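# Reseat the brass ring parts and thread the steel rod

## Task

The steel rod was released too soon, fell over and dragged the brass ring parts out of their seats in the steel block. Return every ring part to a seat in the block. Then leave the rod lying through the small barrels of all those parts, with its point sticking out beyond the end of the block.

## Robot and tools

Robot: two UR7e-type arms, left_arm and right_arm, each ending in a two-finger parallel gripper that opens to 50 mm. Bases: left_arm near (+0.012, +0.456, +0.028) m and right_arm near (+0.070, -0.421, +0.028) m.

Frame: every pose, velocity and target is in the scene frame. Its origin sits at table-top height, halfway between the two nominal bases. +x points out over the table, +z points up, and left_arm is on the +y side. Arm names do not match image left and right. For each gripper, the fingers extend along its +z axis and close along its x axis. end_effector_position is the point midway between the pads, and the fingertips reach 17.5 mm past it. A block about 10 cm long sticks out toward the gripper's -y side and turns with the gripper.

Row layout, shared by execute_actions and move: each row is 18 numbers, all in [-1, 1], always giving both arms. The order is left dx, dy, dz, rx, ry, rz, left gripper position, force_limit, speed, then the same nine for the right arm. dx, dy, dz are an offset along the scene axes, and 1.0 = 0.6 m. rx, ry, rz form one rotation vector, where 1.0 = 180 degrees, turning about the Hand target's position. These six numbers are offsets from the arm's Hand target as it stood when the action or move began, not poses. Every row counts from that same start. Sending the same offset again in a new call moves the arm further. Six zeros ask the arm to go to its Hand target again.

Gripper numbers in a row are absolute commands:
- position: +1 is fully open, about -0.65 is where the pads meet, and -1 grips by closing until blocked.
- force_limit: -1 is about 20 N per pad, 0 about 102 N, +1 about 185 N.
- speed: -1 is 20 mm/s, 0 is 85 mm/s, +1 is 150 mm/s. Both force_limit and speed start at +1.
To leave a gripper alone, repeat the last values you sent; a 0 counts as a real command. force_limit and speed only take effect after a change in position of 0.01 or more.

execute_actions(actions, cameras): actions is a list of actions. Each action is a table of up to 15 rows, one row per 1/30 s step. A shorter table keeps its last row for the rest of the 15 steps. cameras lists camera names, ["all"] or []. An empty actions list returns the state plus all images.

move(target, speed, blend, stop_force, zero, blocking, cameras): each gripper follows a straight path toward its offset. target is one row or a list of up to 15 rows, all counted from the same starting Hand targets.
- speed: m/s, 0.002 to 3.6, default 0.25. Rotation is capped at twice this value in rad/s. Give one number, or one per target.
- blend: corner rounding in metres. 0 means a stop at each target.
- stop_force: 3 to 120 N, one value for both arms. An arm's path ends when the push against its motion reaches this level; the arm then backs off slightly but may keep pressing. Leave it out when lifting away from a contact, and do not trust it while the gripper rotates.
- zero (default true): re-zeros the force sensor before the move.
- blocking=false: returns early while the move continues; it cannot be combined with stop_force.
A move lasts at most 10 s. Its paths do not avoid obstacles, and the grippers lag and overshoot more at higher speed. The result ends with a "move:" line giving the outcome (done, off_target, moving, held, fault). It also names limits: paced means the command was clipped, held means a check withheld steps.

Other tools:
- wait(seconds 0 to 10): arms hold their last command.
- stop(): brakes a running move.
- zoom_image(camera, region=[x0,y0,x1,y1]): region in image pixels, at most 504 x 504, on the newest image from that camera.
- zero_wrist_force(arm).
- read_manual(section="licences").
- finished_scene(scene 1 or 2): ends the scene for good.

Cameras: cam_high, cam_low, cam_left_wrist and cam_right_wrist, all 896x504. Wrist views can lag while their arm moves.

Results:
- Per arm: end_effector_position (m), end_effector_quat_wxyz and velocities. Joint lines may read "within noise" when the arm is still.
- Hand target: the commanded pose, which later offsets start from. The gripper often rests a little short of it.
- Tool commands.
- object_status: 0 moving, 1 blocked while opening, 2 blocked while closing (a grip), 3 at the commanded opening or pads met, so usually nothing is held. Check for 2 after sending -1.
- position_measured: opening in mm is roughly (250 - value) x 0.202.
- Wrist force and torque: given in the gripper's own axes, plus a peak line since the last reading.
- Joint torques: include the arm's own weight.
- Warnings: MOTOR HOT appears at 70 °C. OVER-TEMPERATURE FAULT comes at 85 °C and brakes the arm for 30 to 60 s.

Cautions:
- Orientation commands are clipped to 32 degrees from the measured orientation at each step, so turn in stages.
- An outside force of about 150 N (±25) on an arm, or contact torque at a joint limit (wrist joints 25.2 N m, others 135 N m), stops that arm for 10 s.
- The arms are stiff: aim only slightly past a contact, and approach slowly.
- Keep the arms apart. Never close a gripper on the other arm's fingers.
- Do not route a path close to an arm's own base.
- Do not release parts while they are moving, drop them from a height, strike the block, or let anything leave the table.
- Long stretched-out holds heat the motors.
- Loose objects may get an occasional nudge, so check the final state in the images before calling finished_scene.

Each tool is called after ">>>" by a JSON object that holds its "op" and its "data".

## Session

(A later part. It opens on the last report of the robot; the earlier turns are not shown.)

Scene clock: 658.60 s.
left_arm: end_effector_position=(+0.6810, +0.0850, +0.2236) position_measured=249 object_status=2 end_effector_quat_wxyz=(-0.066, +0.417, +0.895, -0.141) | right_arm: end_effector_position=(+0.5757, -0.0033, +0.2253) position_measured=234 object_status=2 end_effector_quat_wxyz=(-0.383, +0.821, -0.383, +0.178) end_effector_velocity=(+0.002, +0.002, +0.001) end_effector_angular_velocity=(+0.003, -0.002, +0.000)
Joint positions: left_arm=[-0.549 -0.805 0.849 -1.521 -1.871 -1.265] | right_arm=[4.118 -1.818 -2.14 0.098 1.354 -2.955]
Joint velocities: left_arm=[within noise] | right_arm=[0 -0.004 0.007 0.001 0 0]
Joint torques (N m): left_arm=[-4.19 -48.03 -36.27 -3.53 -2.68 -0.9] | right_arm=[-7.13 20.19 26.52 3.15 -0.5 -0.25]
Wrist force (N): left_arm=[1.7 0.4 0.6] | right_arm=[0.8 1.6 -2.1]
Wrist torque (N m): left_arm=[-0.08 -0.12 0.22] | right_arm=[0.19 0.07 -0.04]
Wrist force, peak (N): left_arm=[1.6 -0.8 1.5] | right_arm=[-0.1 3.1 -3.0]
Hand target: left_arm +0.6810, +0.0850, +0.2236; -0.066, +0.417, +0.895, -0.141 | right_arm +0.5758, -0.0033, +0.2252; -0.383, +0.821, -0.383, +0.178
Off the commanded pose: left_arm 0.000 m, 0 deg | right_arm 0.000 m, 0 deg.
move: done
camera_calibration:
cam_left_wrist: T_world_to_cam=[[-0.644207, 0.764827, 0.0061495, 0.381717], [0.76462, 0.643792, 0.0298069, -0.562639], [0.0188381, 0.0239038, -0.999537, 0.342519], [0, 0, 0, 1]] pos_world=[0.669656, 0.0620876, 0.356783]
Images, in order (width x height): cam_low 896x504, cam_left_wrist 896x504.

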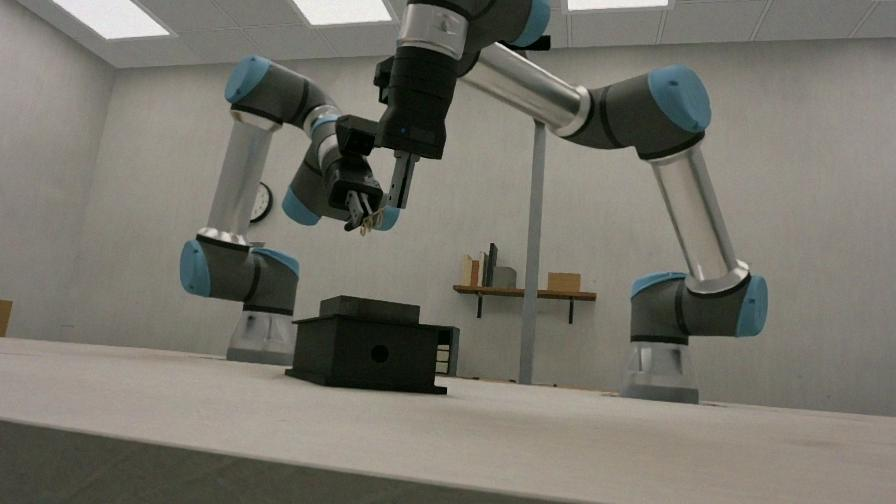

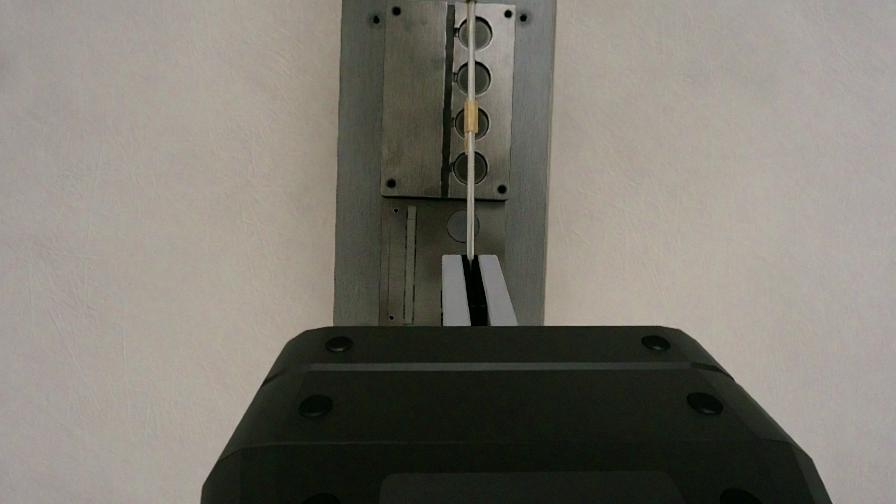

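>>> {"op": "move", "data": {"target": [[0,0,0,0,0,0,-1,-0.2,-0.8,0,0,0,0,0,0,-0.1,-0.85,0.5],[0,0,0,0,0,0,-1,-0.2,-0.8,-0.045,-0.0378,0.08,0,0,0,-0.1,-0.85,0.5]], "speed": [0.05,0.12], "cameras": ["cam_low","cam_right_wrist"]}}

>>> {"op": "zoom_image", "data": {"camera": "cam_low", "region": [340, 165, 420, 245]}}

>>> {"op": "zoom_image", "data": {"camera": "cam_right_wrist", "region": [400, 80, 540, 340]}}

Scene clock: 666.93 s.
left_arm: end_effector_position=(+0.6810, +0.0850, +0.2236) position_measured=249 object_status=2 end_effector_quat_wxyz=(-0.066, +0.417, +0.895, -0.141) | right_arm: end_effector_position=(+0.5487, -0.0259, +0.2731) position_measured=167 object_status=3 end_effector_quat_wxyz=(-0.383, +0.821, -0.383, +0.178)
Joint positions: left_arm=[-0.549 -0.805 0.849 -1.521 -1.871 -1.265] | right_arm=[4.142 -1.648 -2.183 -0.034 1.336 -2.938]
Joint torques (N m): left_arm=[-3.73 -47.88 -35.88 -3.96 -2.67 -0.75] | right_arm=[-12.28 37.34 28.27 2.89 2.08 -1.58]
Wrist force (N): left_arm=[0.7 -0.2 0.6] | right_arm=[-0.1 1.3 -1.6]
Wrist torque (N m): left_arm=[-0.07 -0.15 0.11] | right_arm=[0.22 0.04 -0.03]
Wrist force, peak (N): left_arm=[2.0 0.3 0.8] | right_arm=[-0.1 0.5 -3.4]
Hand target: left_arm +0.6810, +0.0850, +0.2236; -0.066, +0.417, +0.895, -0.141 | right_arm +0.5488, -0.0260, +0.2732; -0.383, +0.821, -0.383, +0.178
Off the commanded pose: left_arm 0.000 m, 0 deg | right_arm 0.000 m, 0 deg.
move: done
camera_calibration:
cam_right_wrist: T_world_to_cam=[[0.640213, -0.768194, 0.00243744, -0.362455], [-0.66836, -0.55857, -0.491218, 0.501324], [0.378712, 0.312855, -0.871033, 0.164387], [0, 0, 0, 1]] pos_world=[0.504858, -0.0498402, 0.390329]
Images, in order (width x height): cam_low 896x504, cam_right_wrist 896x504.

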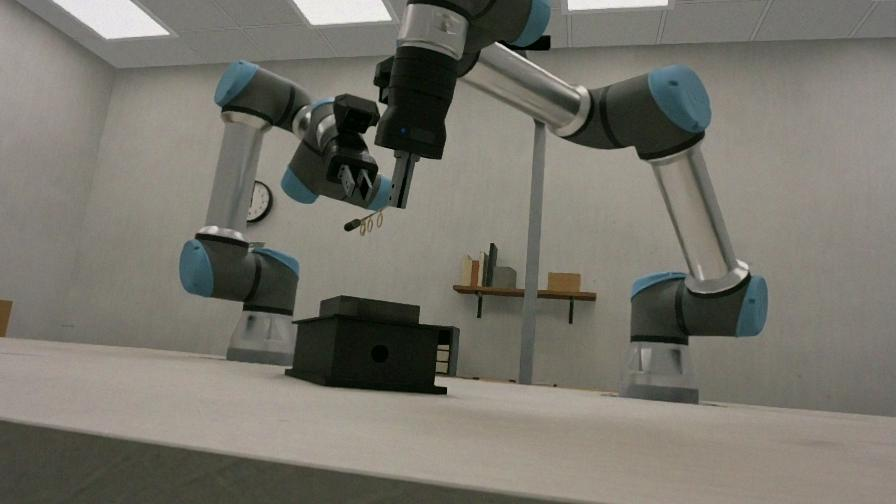

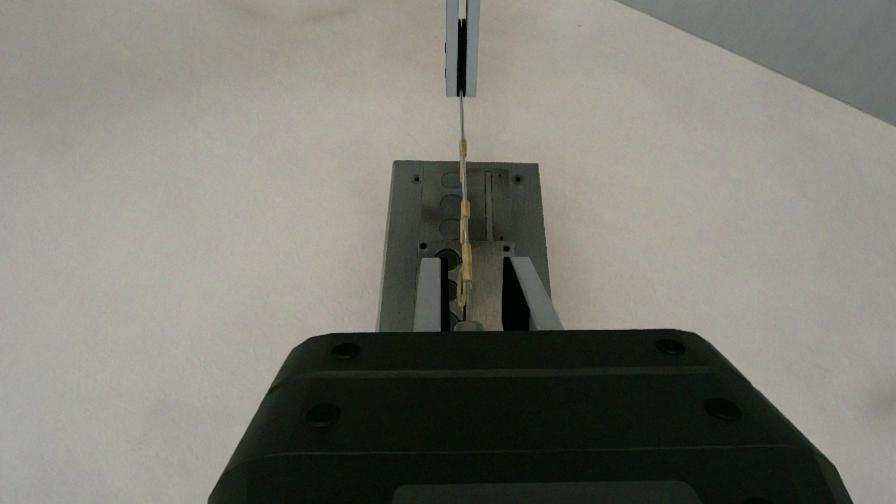

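Scaled by 6.300.

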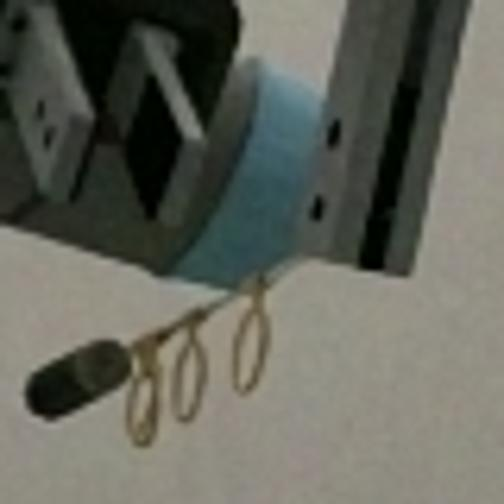

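Scaled by 1.938.

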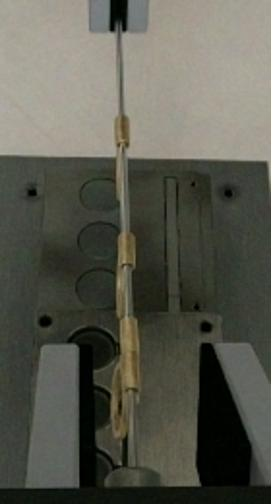

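>>> {"op": "move", "data": {"target": [[0,0,0,0,0,0,-1,-0.2,-0.8,0.0903,0.0765,0,0,0,0,-0.1,-0.85,0.5],[0,0,0,0,0,0,-1,-0.2,-0.8,0.0903,0.0765,-0.0802,0,0,0,-0.1,-0.85,0.5],[0,0,0,0,0,0,-1,-0.2,-0.8,0.0903,0.0765,-0.0802,0,0,0,-1,-0.85,-1],[0,0,0,0,0,0,-1,-0.2,-0.8,0.1077,0.0911,-0.0802,0,0,0,-1,-0.85,-1]], "speed": [0.12,0.12,0.05,0.04], "blend": [0.01,0,0,0]}}

>>> {"op": "move", "data": {"target": [[0,0,0,0,0,0,-1,-0.2,-0.8,0,0,0,0,0,0,-0.1,-0.85,0.5],[0,0,0,0,0,0,-1,-0.2,-0.8,-0.0464,-0.0391,0,0,0,0,-0.1,-0.85,0.5],[0,0,0,0,0,0,-1,-0.2,-0.8,-0.0464,-0.0391,0,0,0,0,-1,-0.85,-1],[0,0,0,0,0,0,-1,-0.2,-0.8,-0.0295,-0.0249,0,0,0,0,-1,-0.85,-1]], "speed": [0.05,0.1,0.05,0.04], "cameras": ["cam_low","cam_left_wrist"]}}

>>> {"op": "zoom_image", "data": {"camera": "cam_left_wrist", "region": [380, 0, 580, 270]}}

>>> {"op": "move", "data": {"target": [[0,0,0,0,0,0,-1,-0.2,-0.8,0,0,0,0,0,0,-0.1,-0.85,0.5],[0,0,0,0,0,0,-1,-0.2,-0.8,-0.0782,-0.0662,0.08,0,0,0,-0.1,-0.85,0.5]], "speed": [0.05,0.12], "cameras": ["cam_low","cam_right_wrist"]}}

>>> {"op": "zoom_image", "data": {"camera": "cam_low", "region": [340, 165, 420, 245]}}

>>> {"op": "zoom_image", "data": {"camera": "cam_right_wrist", "region": [400, 80, 540, 340]}}

Scene clock: 693.87 s.
left_arm: end_effector_position=(+0.6810, +0.0850, +0.2236) position_measured=249 object_status=2 end_effector_quat_wxyz=(-0.066, +0.417, +0.895, -0.141) | right_arm: end_effector_position=(+0.6135, +0.0287, +0.2249) position_measured=234 object_status=2 end_effector_quat_wxyz=(-0.383, +0.821, -0.383, +0.178) end_effector_velocity=(-0.001, -0.002, -0.001) end_effector_angular_velocity=(-0.002, +0.002, +0.000)
Joint positions: left_arm=[-0.549 -0.805 0.849 -1.521 -1.871 -1.265] | right_arm=[4.089 -1.916 -1.999 0.059 1.376 -2.974]
Joint velocities: left_arm=[within noise] | right_arm=[0 0.004 -0.006 -0.001 0 0]
Joint torques (N m): left_arm=[-2.38 -48.4 -36.34 -4.58 -2.52 -0.63] | right_arm=[1.62 50.42 13.6 5.99 1.05 -0.03]
Wrist force (N): left_arm=[2.2 -1.0 1.2] | right_arm=[1.3 0.4 -1.1]
Wrist torque (N m): left_arm=[-0.05 -0.12 0.20] | right_arm=[0.20 0.07 0.05]
Wrist force, peak (N): left_arm=[3.5 1.8 0.0] | right_arm=[2.0 3.1 -3.0]
Hand target: left_arm +0.6810, +0.0850, +0.2236; -0.066, +0.417, +0.895, -0.141 | right_arm +0.6134, +0.0287, +0.2250; -0.383, +0.821, -0.383, +0.178
Off the commanded pose: left_arm 0.000 m, 0 deg | right_arm 0.000 m, 0 deg.
move: done

Scene clock: 696.87 s.
left_arm: end_effector_position=(+0.6810, +0.0850, +0.2236) position_measured=249 object_status=2 end_effector_quat_wxyz=(-0.066, +0.417, +0.895, -0.141) | right_arm: end_effector_position=(+0.5958, +0.0137, +0.2249) position_measured=233 object_status=2 end_effector_quat_wxyz=(-0.383, +0.821, -0.383, +0.178) end_effector_velocity=(-0.001, -0.002, -0.002) end_effector_angular_velocity=(-0.003, +0.002, +0.000)
Joint positions: left_arm=[-0.549 -0.805 0.849 -1.521 -1.871 -1.265] | right_arm=[4.102 -1.871 -2.066 0.078 1.366 -2.965]
Joint velocities: left_arm=[within noise] | right_arm=[0 0.002 -0.006 0 0.001 0]
Joint torques (N m): left_arm=[-1.92 -48.73 -35.4 -4.52 -2.6 -0.69] | right_arm=[3.72 47.8 13.86 5.33 0.87 0.04]
Wrist force (N): left_arm=[1.2 -0.5 0.8] | right_arm=[0.3 0.8 -1.4]
Wrist torque (N m): left_arm=[-0.08 -0.11 0.16] | right_arm=[0.19 0.08 0.05]
Wrist force, peak (N): left_arm=[2.5 1.1 0.6] | right_arm=[1.2 2.4 -2.2]
Hand target: left_arm +0.6810, +0.0850, +0.2236; -0.066, +0.417, +0.895, -0.141 | right_arm +0.5957, +0.0137, +0.2250; -0.383, +0.821, -0.383, +0.178
Off the commanded pose: left_arm 0.000 m, 0 deg | right_arm 0.000 m, 0 deg.
move: done
camera_calibration:
cam_left_wrist: T_world_to_cam=[[-0.644207, 0.764827, 0.0061495, 0.381717], [0.76462, 0.643792, 0.0298069, -0.562639], [0.0188381, 0.0239038, -0.999537, 0.342519], [0, 0, 0, 1]] pos_world=[0.669656, 0.0620876, 0.356783]
Images, in order (width x height): cam_low 896x504, cam_left_wrist 896x504.

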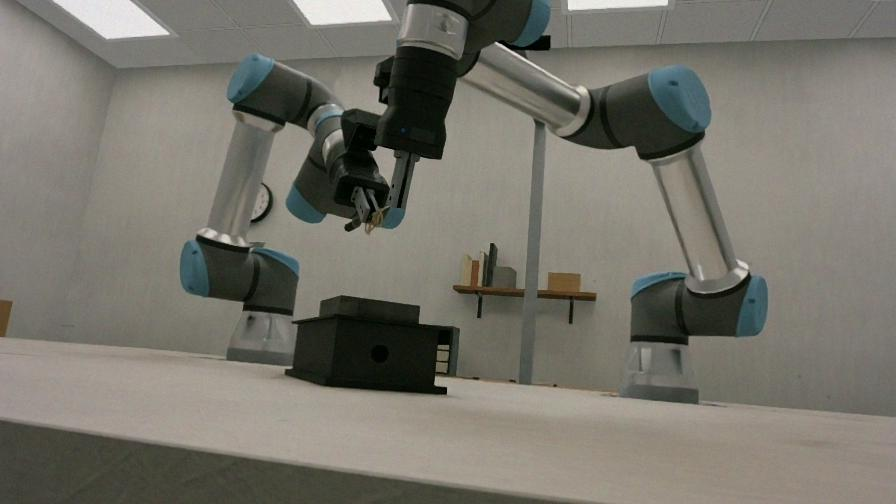

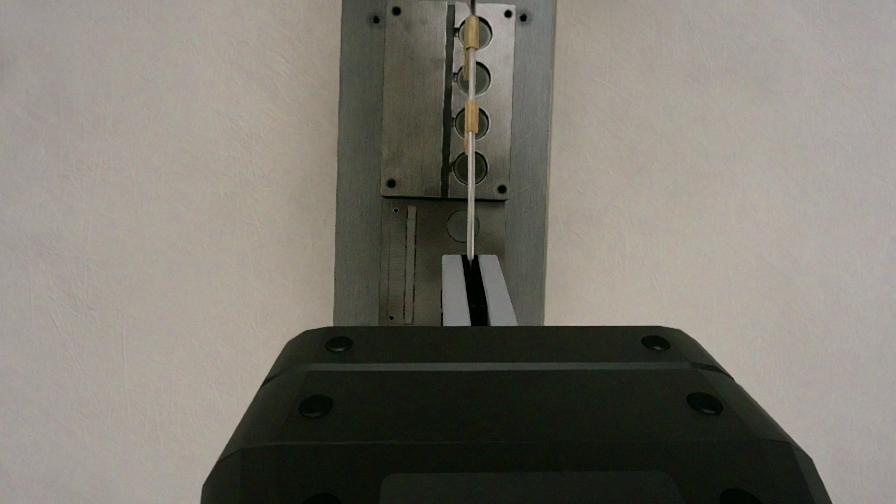

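Scaled by 1.867.

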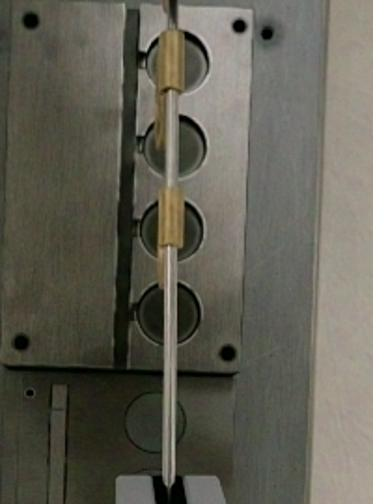

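Scene clock: 698.47 s.
left_arm: end_effector_position=(+0.6810, +0.0850, +0.2236) position_measured=249 object_status=2 end_effector_quat_wxyz=(-0.066, +0.417, +0.895, -0.141) | right_arm: end_effector_position=(+0.5488, -0.0259, +0.2730) position_measured=167 object_status=3 end_effector_quat_wxyz=(-0.383, +0.821, -0.383, +0.178)
Joint positions: left_arm=[-0.549 -0.805 0.849 -1.521 -1.871 -1.265] | right_arm=[4.142 -1.648 -2.183 -0.033 1.336 -2.938]
Joint torques (N m): left_arm=[-2.8 -48.92 -36.2 -4.32 -2.48 -0.75] | right_arm=[-12.61 37.86 19.49 4.12 2.08 -1.55]
Wrist force (N): left_arm=[0.9 -0.2 0.7] | right_arm=[-0.2 1.3 -1.6]
Wrist torque (N m): left_arm=[-0.08 -0.17 0.11] | right_arm=[0.22 0.06 -0.02]
Wrist force, peak (N): left_arm=[1.1 -0.3 0.9] | right_arm=[-0.1 1.2 -3.5]
Hand target: left_arm +0.6810, +0.0850, +0.2236; -0.066, +0.417, +0.895, -0.141 | right_arm +0.5488, -0.0260, +0.2730; -0.383, +0.821, -0.383, +0.178
Off the commanded pose: left_arm 0.000 m, 0 deg | right_arm 0.000 m, 0 deg.
move: done
camera_calibration:
cam_right_wrist: T_world_to_cam=[[0.640213, -0.768194, 0.00243744, -0.362519], [-0.66836, -0.55857, -0.491218, 0.501342], [0.378712, 0.312855, -0.871033, 0.164262], [0, 0, 0, 1]] pos_world=[0.504958, -0.0498402, 0.390229]
Images, in order (width x height): cam_low 896x504, cam_right_wrist 896x504.

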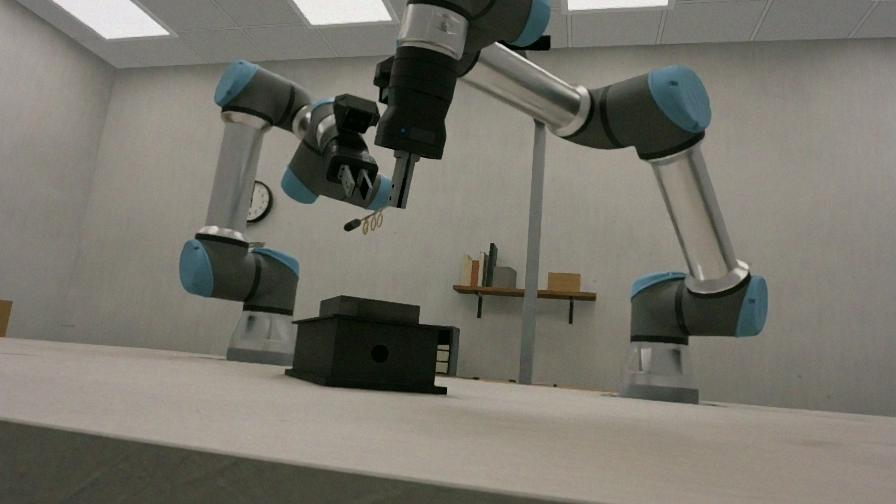

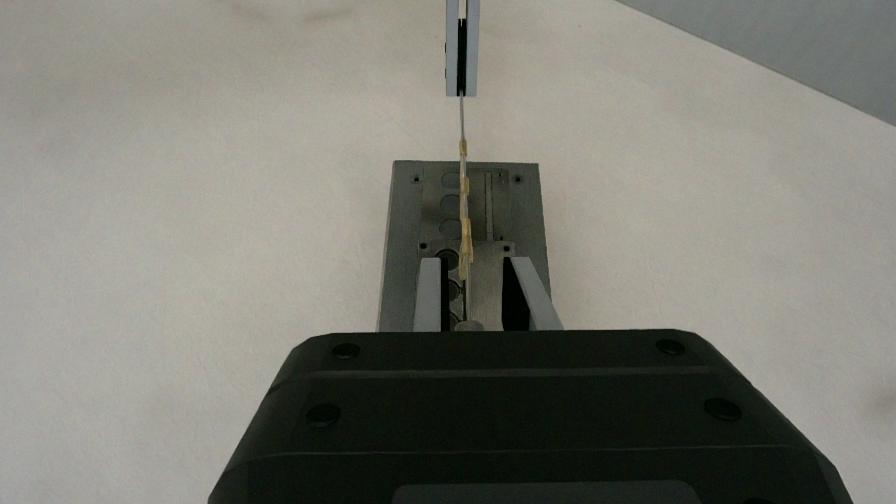

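Scaled by 6.300.

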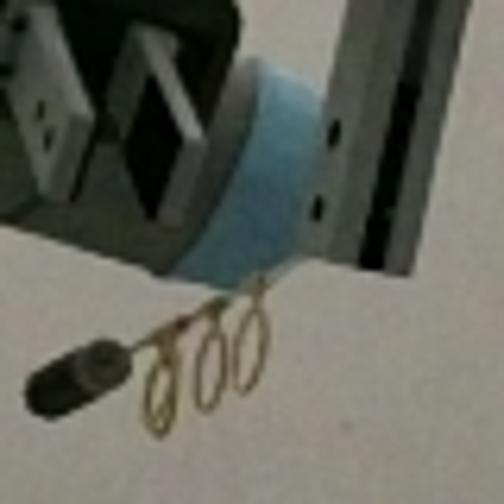

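Scaled by 1.938.

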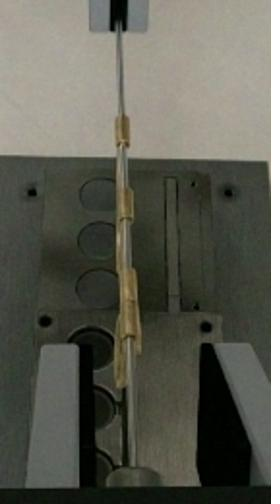

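>>> {"op": "move", "data": {"target": [[0,0,0,0,0,0,-1,-0.2,-0.8,0.0638,0.0536,0,0,0,0,-0.1,-0.85,0.5],[0,0,0,0,0,0,-1,-0.2,-0.8,0.0638,0.0536,-0.0765,0,0,0,-0.1,-0.85,0.5],[0,0,0,0,0,0,-1,-0.2,-0.8,0.0638,0.0536,-0.0765,0,0,0,-1,-0.85,-1],[0,0,0,0,0,0,-1,-0.2,-0.8,0.0436,0.0367,-0.0765,0,0,0,-1,-0.85,-1]], "speed": [0.12,0.12,0.05,0.04], "blend": [0.01,0,0,0]}}

>>> {"op": "move", "data": {"target": [[0,0,0,0,0,0,-1,-0.2,-0.8,0,0,0,0,0,0,-0.1,-0.85,0.5],[0,0,0,0,0,0,-1,-0.2,-0.8,-0.0436,-0.0367,0.0765,0,0,0,-0.1,-0.85,0.5]], "speed": [0.05,0.12], "cameras": ["cam_low","cam_right_wrist"]}}

>>> {"op": "zoom_image", "data": {"camera": "cam_low", "region": [340, 165, 420, 245]}}

>>> {"op": "zoom_image", "data": {"camera": "cam_right_wrist", "region": [400, 80, 540, 340]}}

Scene clock: 721.70 s.
left_arm: end_effector_position=(+0.6810, +0.0850, +0.2236) position_measured=249 object_status=2 end_effector_quat_wxyz=(-0.066, +0.417, +0.895, -0.141) | right_arm: end_effector_position=(+0.5749, -0.0039, +0.2273) position_measured=234 object_status=2 end_effector_quat_wxyz=(-0.383, +0.821, -0.383, +0.178) end_effector_velocity=(+0.001, +0.001, -0.001) end_effector_angular_velocity=(-0.001, +0.001, +0.000)
Joint positions: left_arm=[-0.549 -0.805 0.849 -1.521 -1.871 -1.265] | right_arm=[4.118 -1.812 -2.141 0.093 1.354 -2.954]
Joint velocities: left_arm=[within noise] | right_arm=[0 -0.005 0.003 0 0 0]
Joint torques (N m): left_arm=[-1.22 -48.68 -35.85 -3.15 -2.39 -0.74] | right_arm=[-8.68 19.63 27.05 2.17 0.23 -0.96]
Wrist force (N): left_arm=[2.0 0.7 0.5] | right_arm=[0.6 1.6 -2.0]
Wrist torque (N m): left_arm=[-0.05 -0.16 0.22] | right_arm=[0.19 0.10 -0.04]
Wrist force, peak (N): left_arm=[2.0 0.6 0.9] | right_arm=[-0.3 3.1 -3.0]
Hand target: left_arm +0.6810, +0.0850, +0.2236; -0.066, +0.417, +0.895, -0.141 | right_arm +0.5749, -0.0040, +0.2271; -0.383, +0.821, -0.383, +0.178
Off the commanded pose: left_arm 0.000 m, 0 deg | right_arm 0.000 m, 0 deg.
move: done

Scene clock: 723.13 s.
left_arm: end_effector_position=(+0.6810, +0.0850, +0.2236) position_measured=249 object_status=2 end_effector_quat_wxyz=(-0.066, +0.417, +0.895, -0.141) | right_arm: end_effector_position=(+0.5487, -0.0259, +0.2730) position_measured=167 object_status=3 end_effector_quat_wxyz=(-0.383, +0.821, -0.383, +0.178)
Joint positions: left_arm=[-0.549 -0.805 0.849 -1.521 -1.871 -1.265] | right_arm=[4.142 -1.648 -2.183 -0.033 1.336 -2.938]
Joint torques (N m): left_arm=[-1.63 -48.68 -36.5 -2.78 -2.45 -0.61] | right_arm=[-12.03 37.53 28.04 2.91 2.1 -1.53]
Wrist force (N): left_arm=[0.7 -0.3 0.9] | right_arm=[-0.3 1.3 -1.6]
Wrist torque (N m): left_arm=[-0.09 -0.15 0.11] | right_arm=[0.22 0.08 -0.03]
Wrist force, peak (N): left_arm=[1.0 -0.2 1.0] | right_arm=[-0.1 0.6 -3.5]
Hand target: left_arm +0.6810, +0.0850, +0.2236; -0.066, +0.417, +0.895, -0.141 | right_arm +0.5488, -0.0260, +0.2730; -0.383, +0.821, -0.383, +0.178
Off the commanded pose: left_arm 0.000 m, 0 deg | right_arm 0.000 m, 0 deg.
move: done
camera_calibration:
cam_right_wrist: T_world_to_cam=[[0.640213, -0.768194, 0.00243744, -0.362455], [-0.66836, -0.55857, -0.491218, 0.501275], [0.378712, 0.312855, -0.871033, 0.164299], [0, 0, 0, 1]] pos_world=[0.504858, -0.0498402, 0.390229]
Images, in order (width x height): cam_low 896x504, cam_right_wrist 896x504.

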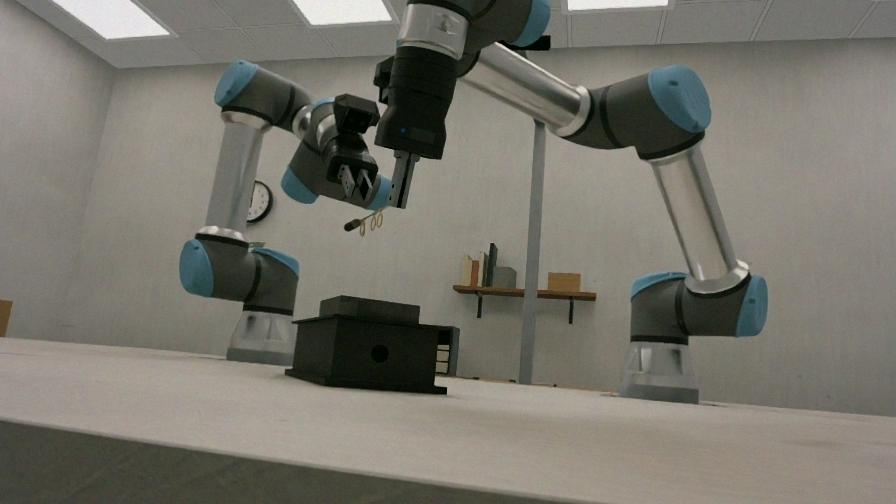

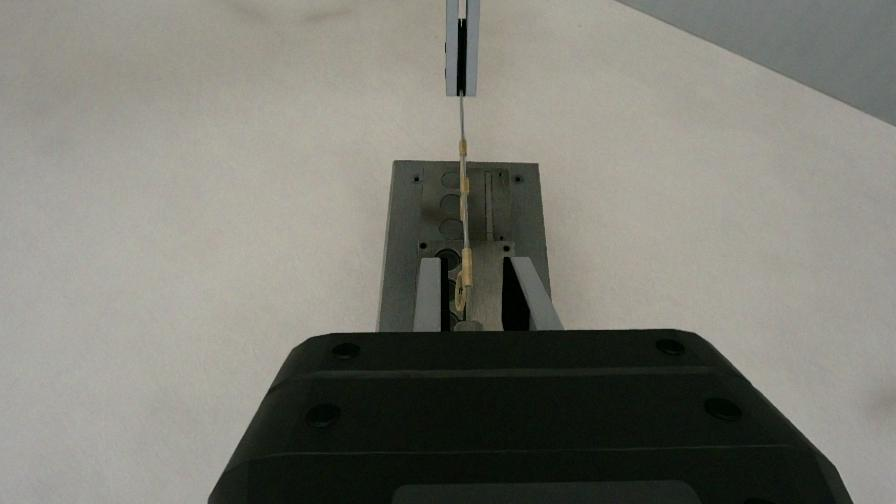

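Scaled by 6.300.

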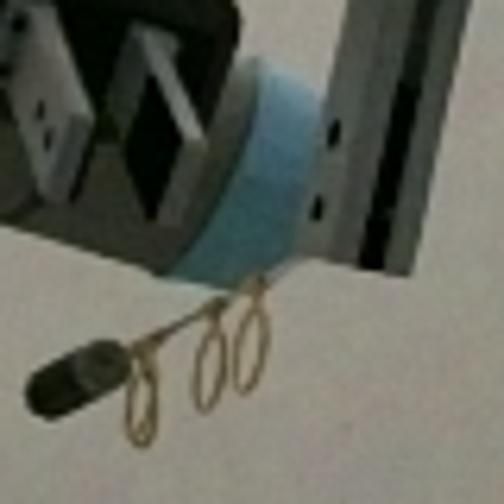

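Scaled by 1.938.

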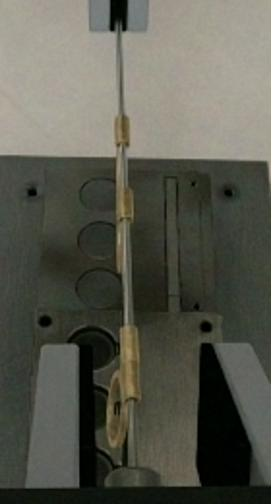

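>>> {"op": "zoom_image", "data": {"camera": "cam_right_wrist", "region": [440, 240, 490, 325]}}

>>> {"op": "zoom_image", "data": {"camera": "cam_low", "region": [355, 205, 385, 240]}}

Scaled by 5.929.

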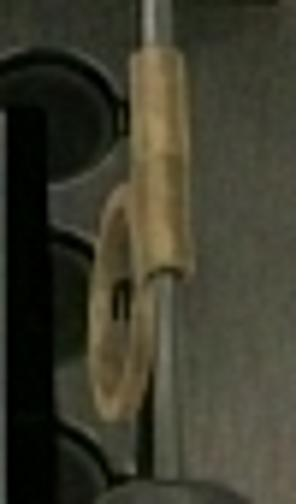

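Scaled by 14.400.

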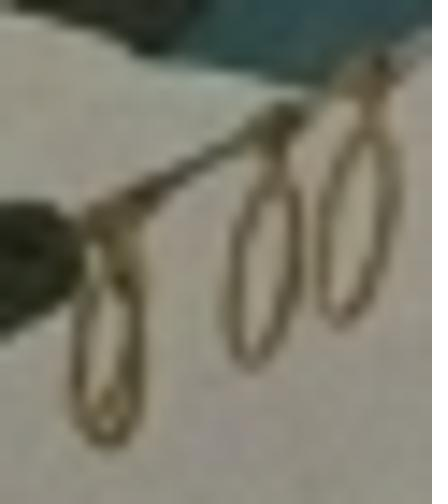

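>>> {"op": "move", "data": {"target": [[0,0,0,0,0,0,-1,-0.2,-0.8,0.0662,0.056,0,-0.0357,0.0426,0,-0.1,-0.85,0.5],[0,0,0,0,0,0,-1,-0.2,-0.8,0.0662,0.056,-0.0767,-0.0357,0.0426,0,-0.1,-0.85,0.5],[0,0,0,0,0,0,-1,-0.2,-0.8,0.0662,0.056,-0.0767,-0.0357,0.0426,0,-1,-0.85,-1],[0,0,0,0,0,0,-1,-0.2,-0.8,0.0843,0.0712,-0.0767,-0.0357,0.0426,0,-1,-0.85,-1]], "speed": [0.12,0.12,0.05,0.04], "blend": [0.01,0,0,0]}}

>>> {"op": "move", "data": {"target": [[0,0,0,0,0,0,-1,-0.2,-0.8,0,0,0,0,0,0,-0.1,-0.85,0.5],[0,0,0,0,0,0,-1,-0.2,-0.8,-0.0843,-0.0712,0.0767,0,0,0,-0.1,-0.85,0.5]], "speed": [0.05,0.12], "cameras": ["cam_low","cam_right_wrist"]}}

>>> {"op": "zoom_image", "data": {"camera": "cam_low", "region": [340, 165, 420, 245]}}

>>> {"op": "zoom_image", "data": {"camera": "cam_right_wrist", "region": [400, 80, 540, 340]}}

Scene clock: 758.13 s.
left_arm: end_effector_position=(+0.6810, +0.0850, +0.2236) position_measured=249 object_status=2 end_effector_quat_wxyz=(-0.066, +0.417, +0.895, -0.141) | right_arm: end_effector_position=(+0.5994, +0.0167, +0.2269) position_measured=235 object_status=2 end_effector_quat_wxyz=(-0.310, +0.852, -0.398, +0.144) end_effector_velocity=(-0.001, -0.002, +0.000) end_effector_angular_velocity=(-0.001, +0.000, -0.001)
Joint positions: left_arm=[-0.549 -0.805 0.849 -1.521 -1.871 -1.265] | right_arm=[4.082 -1.843 -1.949 -0.239 1.412 -2.948]
Joint velocities: left_arm=[within noise] | right_arm=[0 0.004 -0.006 0.001 0 0]
Joint torques (N m): left_arm=[-0.57 -49.97 -35.98 -1.83 -2.47 -0.68] | right_arm=[0.81 48.97 15.27 4.93 0.97 0.16]
Wrist force (N): left_arm=[1.2 -0.4 0.7] | right_arm=[0.5 0.6 -1.1]
Wrist torque (N m): left_arm=[-0.05 -0.14 0.15] | right_arm=[0.12 0.03 0.05]
Wrist force, peak (N): left_arm=[2.2 0.9 0.5] | right_arm=[-0.1 2.4 -2.6]
Hand target: left_arm +0.6810, +0.0850, +0.2236; -0.066, +0.417, +0.895, -0.141 | right_arm +0.5994, +0.0167, +0.2270; -0.310, +0.851, -0.398, +0.144
Off the commanded pose: left_arm 0.000 m, 0 deg | right_arm 0.000 m, 0 deg.
move: done

Scene clock: 759.77 s.
left_arm: end_effector_position=(+0.6810, +0.0850, +0.2236) position_measured=249 object_status=2 end_effector_quat_wxyz=(-0.066, +0.417, +0.895, -0.141) | right_arm: end_effector_position=(+0.5488, -0.0259, +0.2730) position_measured=167 object_status=3 end_effector_quat_wxyz=(-0.310, +0.852, -0.398, +0.144)
Joint positions: left_arm=[-0.549 -0.805 0.849 -1.521 -1.871 -1.265] | right_arm=[4.12 -1.626 -2.068 -0.341 1.389 -2.919]
Joint torques (N m): left_arm=[-0.08 -49.67 -36 -1.79 -2.4 -0.56] | right_arm=[-12.59 37.49 22.05 4.45 2.2 -1.55]
Wrist force (N): left_arm=[0.7 -0.2 0.9] | right_arm=[0.1 1.0 -1.0]
Wrist torque (N m): left_arm=[-0.07 -0.14 0.10] | right_arm=[0.15 0.02 -0.02]
Wrist force, peak (N): left_arm=[1.4 -0.1 0.8] | right_arm=[0.0 1.3 -2.9]
Hand target: left_arm +0.6810, +0.0850, +0.2236; -0.066, +0.417, +0.895, -0.141 | right_arm +0.5488, -0.0260, +0.2730; -0.310, +0.851, -0.398, +0.144
Off the commanded pose: left_arm 0.000 m, 0 deg | right_arm 0.000 m, 0 deg.
move: done
camera_calibration:
cam_right_wrist: T_world_to_cam=[[0.640518, -0.767937, 0.00294371, -0.362748], [-0.723646, -0.60485, -0.332404, 0.487123], [0.257046, 0.210781, -0.943133, 0.248089], [0, 0, 0, 1]] pos_world=[0.521081, -0.036224, 0.39697]
Images, in order (width x height): cam_low 896x504, cam_right_wrist 896x504.

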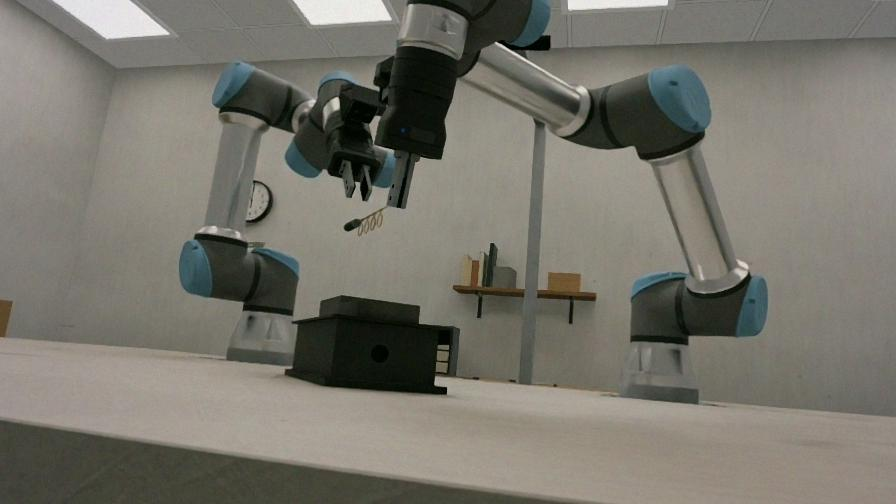

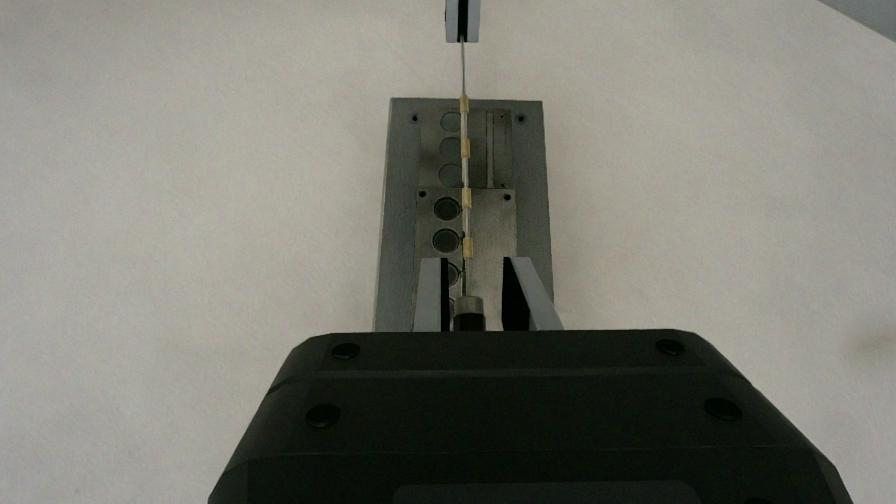

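Scaled by 6.300.

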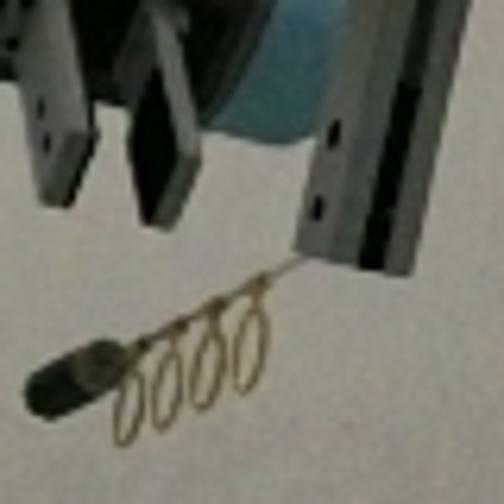

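Scaled by 1.938.

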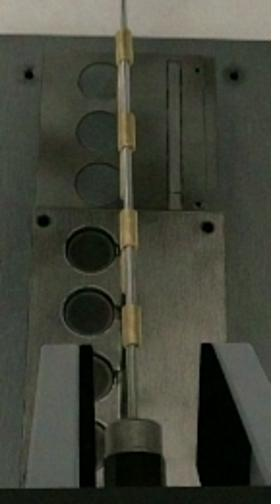

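>>> {"op": "zoom_image", "data": {"camera": "cam_right_wrist", "region": [430, 85, 500, 205]}}

>>> {"op": "zoom_image", "data": {"camera": "cam_right_wrist", "region": [430, 200, 500, 320]}}

Scaled by 4.200.

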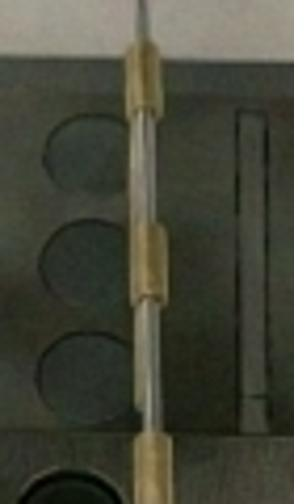

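Scaled by 4.200.

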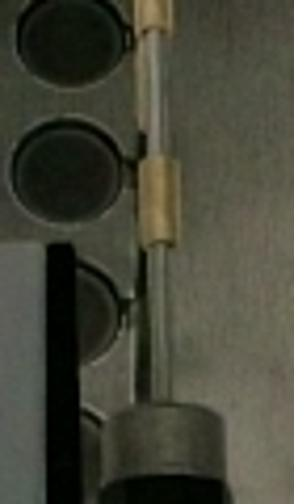

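>>> {"op": "move", "data": {"target": [[0,0,0,0,0,0,-1,-0.2,-0.8,0.0785,0.0665,0,0,0,0,-0.1,-0.85,0.5],[0,0,0,0,0,0,-1,-0.2,-0.8,0.0785,0.0665,-0.0775,0,0,0,-0.1,-0.85,0.5],[0,0,0,0,0,0,-1,-0.2,-0.8,0.0785,0.0665,-0.0775,0,0,0,-1,-0.85,-1],[0,0,0,0,0,0,-1,-0.2,-0.8,0.0799,0.0677,-0.0775,0,0,0,-1,-0.85,-1],[0,0,0,0,0,0,-1,-0.2,-0.8,0.0799,0.0677,-0.0775,0,0,0,-0.1,-0.85,0.5]], "speed": [0.12,0.12,0.05,0.03,0.05], "blend": [0.01,0,0,0,0]}}

>>> {"op": "move", "data": {"target": [[0,0,0,0,0,0,-1,-0.2,-0.8,0,0,0.0775,0,0,0,0.35,-0.85,0.5],[0,0,0,0,0,0,-1,-0.2,-0.8,-0.0857,-0.0742,0.0775,0,0,0,0.35,-0.85,0.5]], "speed": 0.12, "blend": [0.01,0], "cameras": ["cam_low","cam_right_wrist","cam_left_wrist"]}}

>>> {"op": "zoom_image", "data": {"camera": "cam_right_wrist", "region": [430, 200, 500, 320]}}

>>> {"op": "zoom_image", "data": {"camera": "cam_right_wrist", "region": [430, 85, 500, 205]}}

Scene clock: 787.43 s.
left_arm: end_effector_position=(+0.6810, +0.0850, +0.2236) position_measured=249 object_status=2 end_effector_quat_wxyz=(-0.066, +0.417, +0.895, -0.141) | right_arm: end_effector_position=(+0.5967, +0.0147, +0.2266) position_measured=167 object_status=3 end_effector_quat_wxyz=(-0.310, +0.851, -0.398, +0.144)
Joint positions: left_arm=[-0.549 -0.805 0.849 -1.521 -1.871 -1.265] | right_arm=[4.084 -1.836 -1.959 -0.235 1.411 -2.946]
Joint torques (N m): left_arm=[2.07 -50.37 -35.94 -1.89 -2.24 -0.51] | right_arm=[-12.71 30.76 15.38 2.62 1.48 -1.01]
Wrist force (N): left_arm=[0.9 -0.1 0.8] | right_arm=[-0.1 0.8 -1.2]
Wrist torque (N m): left_arm=[-0.06 -0.17 0.11] | right_arm=[0.12 0.04 0.05]
Wrist force, peak (N): left_arm=[2.7 1.3 0.4] | right_arm=[-0.1 2.9 -2.0]
Hand target: left_arm +0.6810, +0.0850, +0.2236; -0.066, +0.417, +0.895, -0.141 | right_arm +0.5967, +0.0146, +0.2265; -0.310, +0.851, -0.398, +0.144
Off the commanded pose: left_arm 0.000 m, 0 deg | right_arm 0.000 m, 0 deg.
move: done

Scene clock: 788.87 s.
left_arm: end_effector_position=(+0.6810, +0.0850, +0.2236) position_measured=249 object_status=2 end_effector_quat_wxyz=(-0.066, +0.417, +0.895, -0.141) | right_arm: end_effector_position=(+0.5453, -0.0298, +0.2731) position_measured=100 object_status=3 end_effector_quat_wxyz=(-0.310, +0.852, -0.398, +0.144)
Joint positions: left_arm=[-0.549 -0.805 0.849 -1.521 -1.871 -1.265] | right_arm=[4.121 -1.613 -2.081 -0.341 1.387 -2.917]
Joint torques (N m): left_arm=[1.8 -50.7 -36.09 -1.75 -2.18 -0.46] | right_arm=[-12.7 34.71 16.6 1.98 2.14 -1.5]
Wrist force (N): left_arm=[1.1 -0.1 0.7] | right_arm=[-0.2 0.8 -0.9]
Wrist torque (N m): left_arm=[-0.05 -0.21 0.11] | right_arm=[0.12 0.07 -0.01]
Wrist force, peak (N): left_arm=[1.2 -0.1 0.8] | right_arm=[0.1 2.7 -2.1]
Hand target: left_arm +0.6810, +0.0850, +0.2236; -0.066, +0.417, +0.895, -0.141 | right_arm +0.5453, -0.0299, +0.2730; -0.310, +0.851, -0.398, +0.144
Off the commanded pose: left_arm 0.000 m, 0 deg | right_arm 0.000 m, 0 deg.
move: done
camera_calibration:
cam_left_wrist: T_world_to_cam=[[-0.644207, 0.764827, 0.0061495, 0.381717], [0.76462, 0.643792, 0.0298069, -0.562639], [0.0188381, 0.0239038, -0.999537, 0.342519], [0, 0, 0, 1]] pos_world=[0.669656, 0.0620876, 0.356783]
cam_right_wrist: T_world_to_cam=[[0.640539, -0.76792, 0.00287156, -0.363482], [-0.72363, -0.604839, -0.332461, 0.482246], [0.25704, 0.210876, -0.943113, 0.24981], [0, 0, 0, 1]] pos_world=[0.517581, -0.0401236, 0.39697]
Images, in order (width x height): cam_low 896x504, cam_left_wrist 896x504, cam_right_wrist 896x504.

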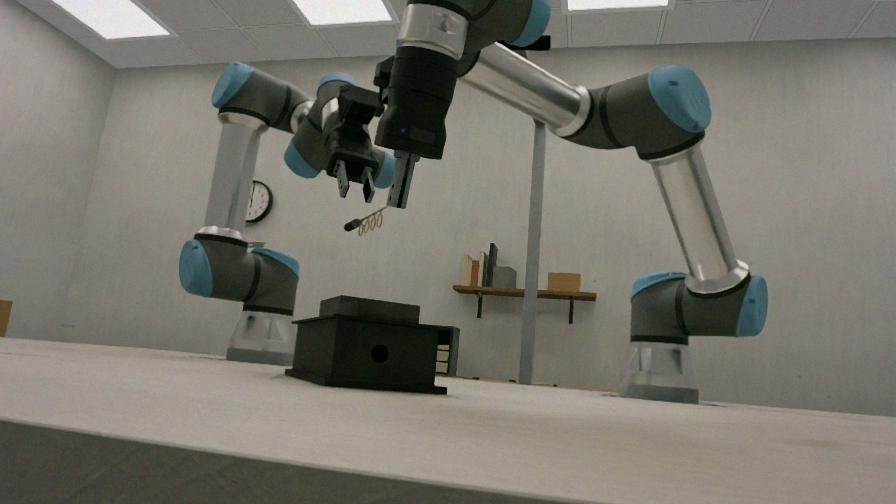

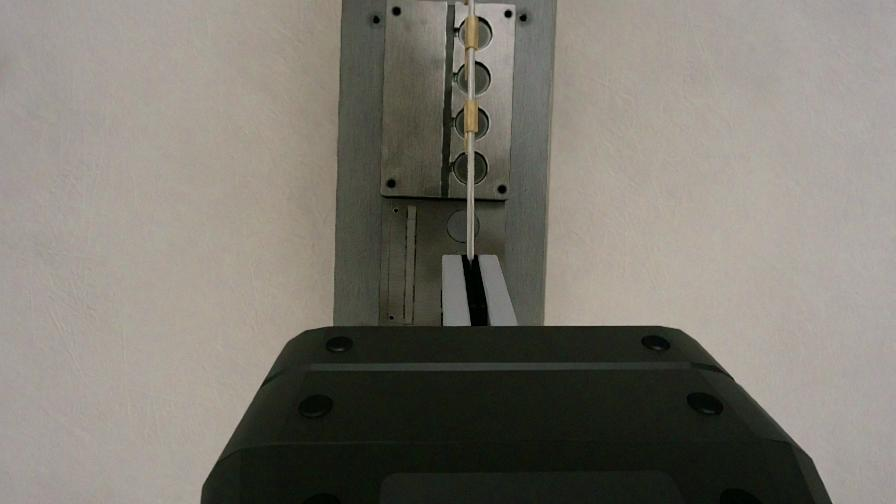

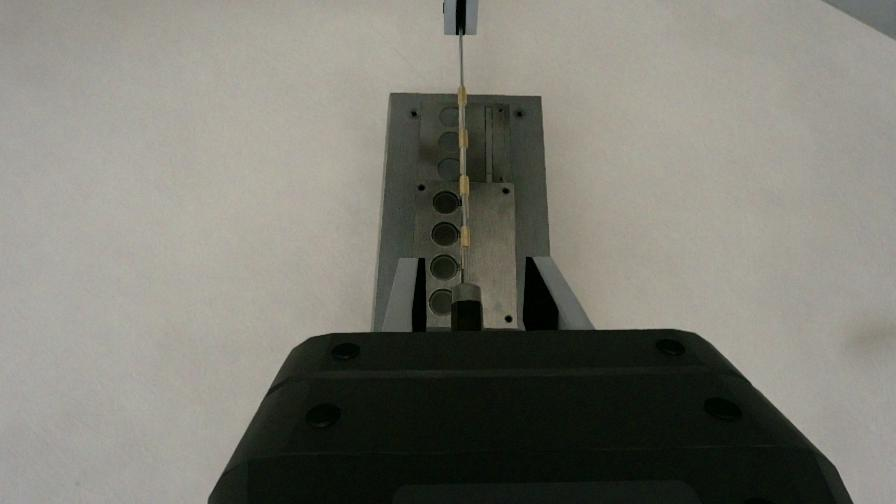

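Scaled by 4.200.

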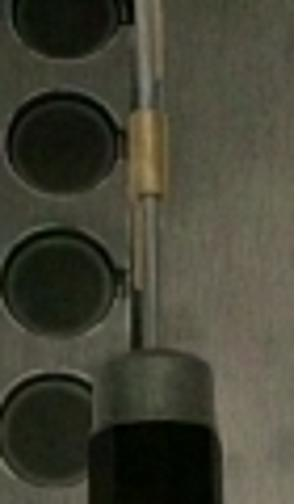

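Scaled by 4.200.

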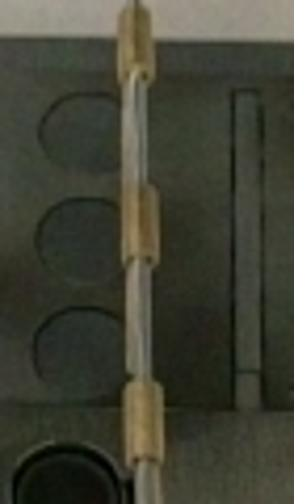

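>>> {"op": "move", "data": {"target": [[0,0,0,0,0,0,-1,-0.2,-0.8,-0.001,0.0013,-0.0958,0,0,0,0.35,-0.85,0.5],[0,0,0,0,0,0,-1,-0.2,-0.8,-0.001,0.0013,-0.0958,0,0,0,-1,0.3,-1]], "speed": [0.08,0.05], "cameras": ["cam_low","cam_right_wrist","cam_left_wrist"]}}

>>> {"op": "zoom_image", "data": {"camera": "cam_low", "region": [340, 165, 420, 245]}}

Scene clock: 803.93 s.
left_arm: end_effector_position=(+0.6810, +0.0850, +0.2236) position_measured=249 object_status=2 end_effector_quat_wxyz=(-0.066, +0.417, +0.895, -0.141) | right_arm: end_effector_position=(+0.5447, -0.0291, +0.2156) position_measured=195 object_status=2 end_effector_quat_wxyz=(-0.310, +0.851, -0.398, +0.144)
Joint positions: left_arm=[-0.549 -0.805 0.849 -1.521 -1.871 -1.265] | right_arm=[4.123 -1.708 -2.158 -0.17 1.386 -2.916]
Joint torques (N m): left_arm=[3.55 -51.5 -36.14 -2.14 -2.1 -0.25] | right_arm=[-9.59 42.33 22.24 6.35 0.2 -1.25]
Wrist force (N): left_arm=[3.7 1.2 0.3] | right_arm=[2.5 2.1 -1.9]
Wrist torque (N m): left_arm=[-0.04 -0.16 0.16] | right_arm=[0.15 0.29 0.25]
Wrist force, peak (N): left_arm=[3.7 1.2 0.3] | right_arm=[2.8 2.2 -1.8]
Hand target: left_arm +0.6810, +0.0850, +0.2236; -0.066, +0.417, +0.895, -0.141 | right_arm +0.5447, -0.0291, +0.2156; -0.310, +0.851, -0.398, +0.144
Off the commanded pose: left_arm 0.000 m, 0 deg | right_arm 0.000 m, 0 deg.
move: done
camera_calibration:
cam_left_wrist: T_world_to_cam=[[-0.644207, 0.764827, 0.0061495, 0.381717], [0.76462, 0.643792, 0.0298069, -0.562639], [0.0188381, 0.0239038, -0.999537, 0.342519], [0, 0, 0, 1]] pos_world=[0.669656, 0.0620876, 0.356783]
cam_right_wrist: T_world_to_cam=[[0.640473, -0.767975, 0.00292225, -0.362445], [-0.723686, -0.604802, -0.332405, 0.463202], [0.257046, 0.210781, -0.943132, 0.195562], [0, 0, 0, 1]] pos_world=[0.517081, -0.0394239, 0.33947]
Images, in order (width x height): cam_low 896x504, cam_left_wrist 896x504, cam_right_wrist 896x504.

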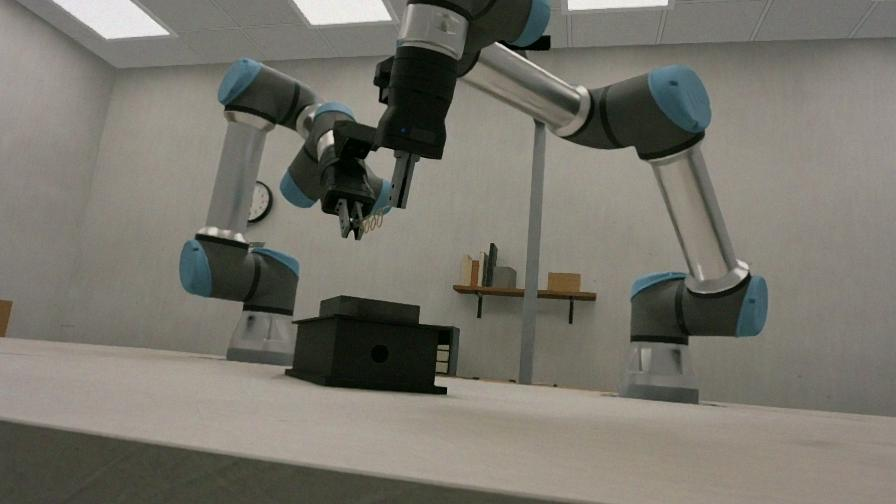

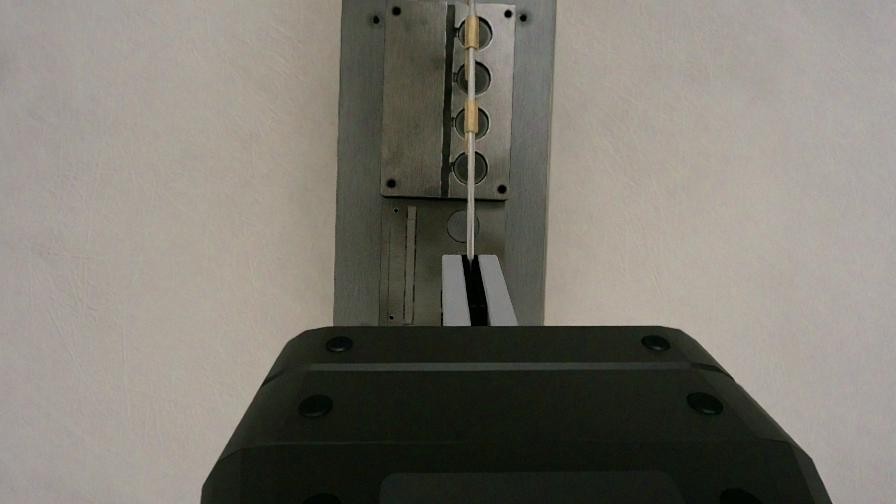

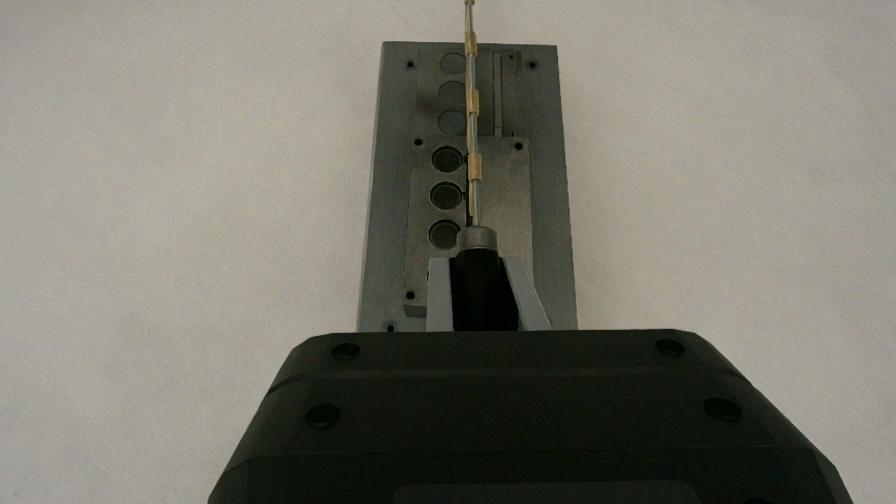

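Scaled by 6.300.

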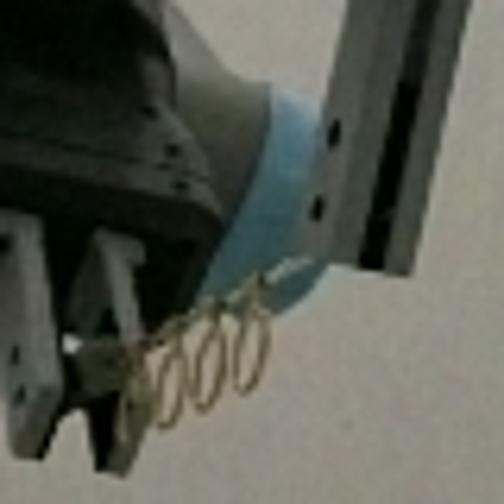

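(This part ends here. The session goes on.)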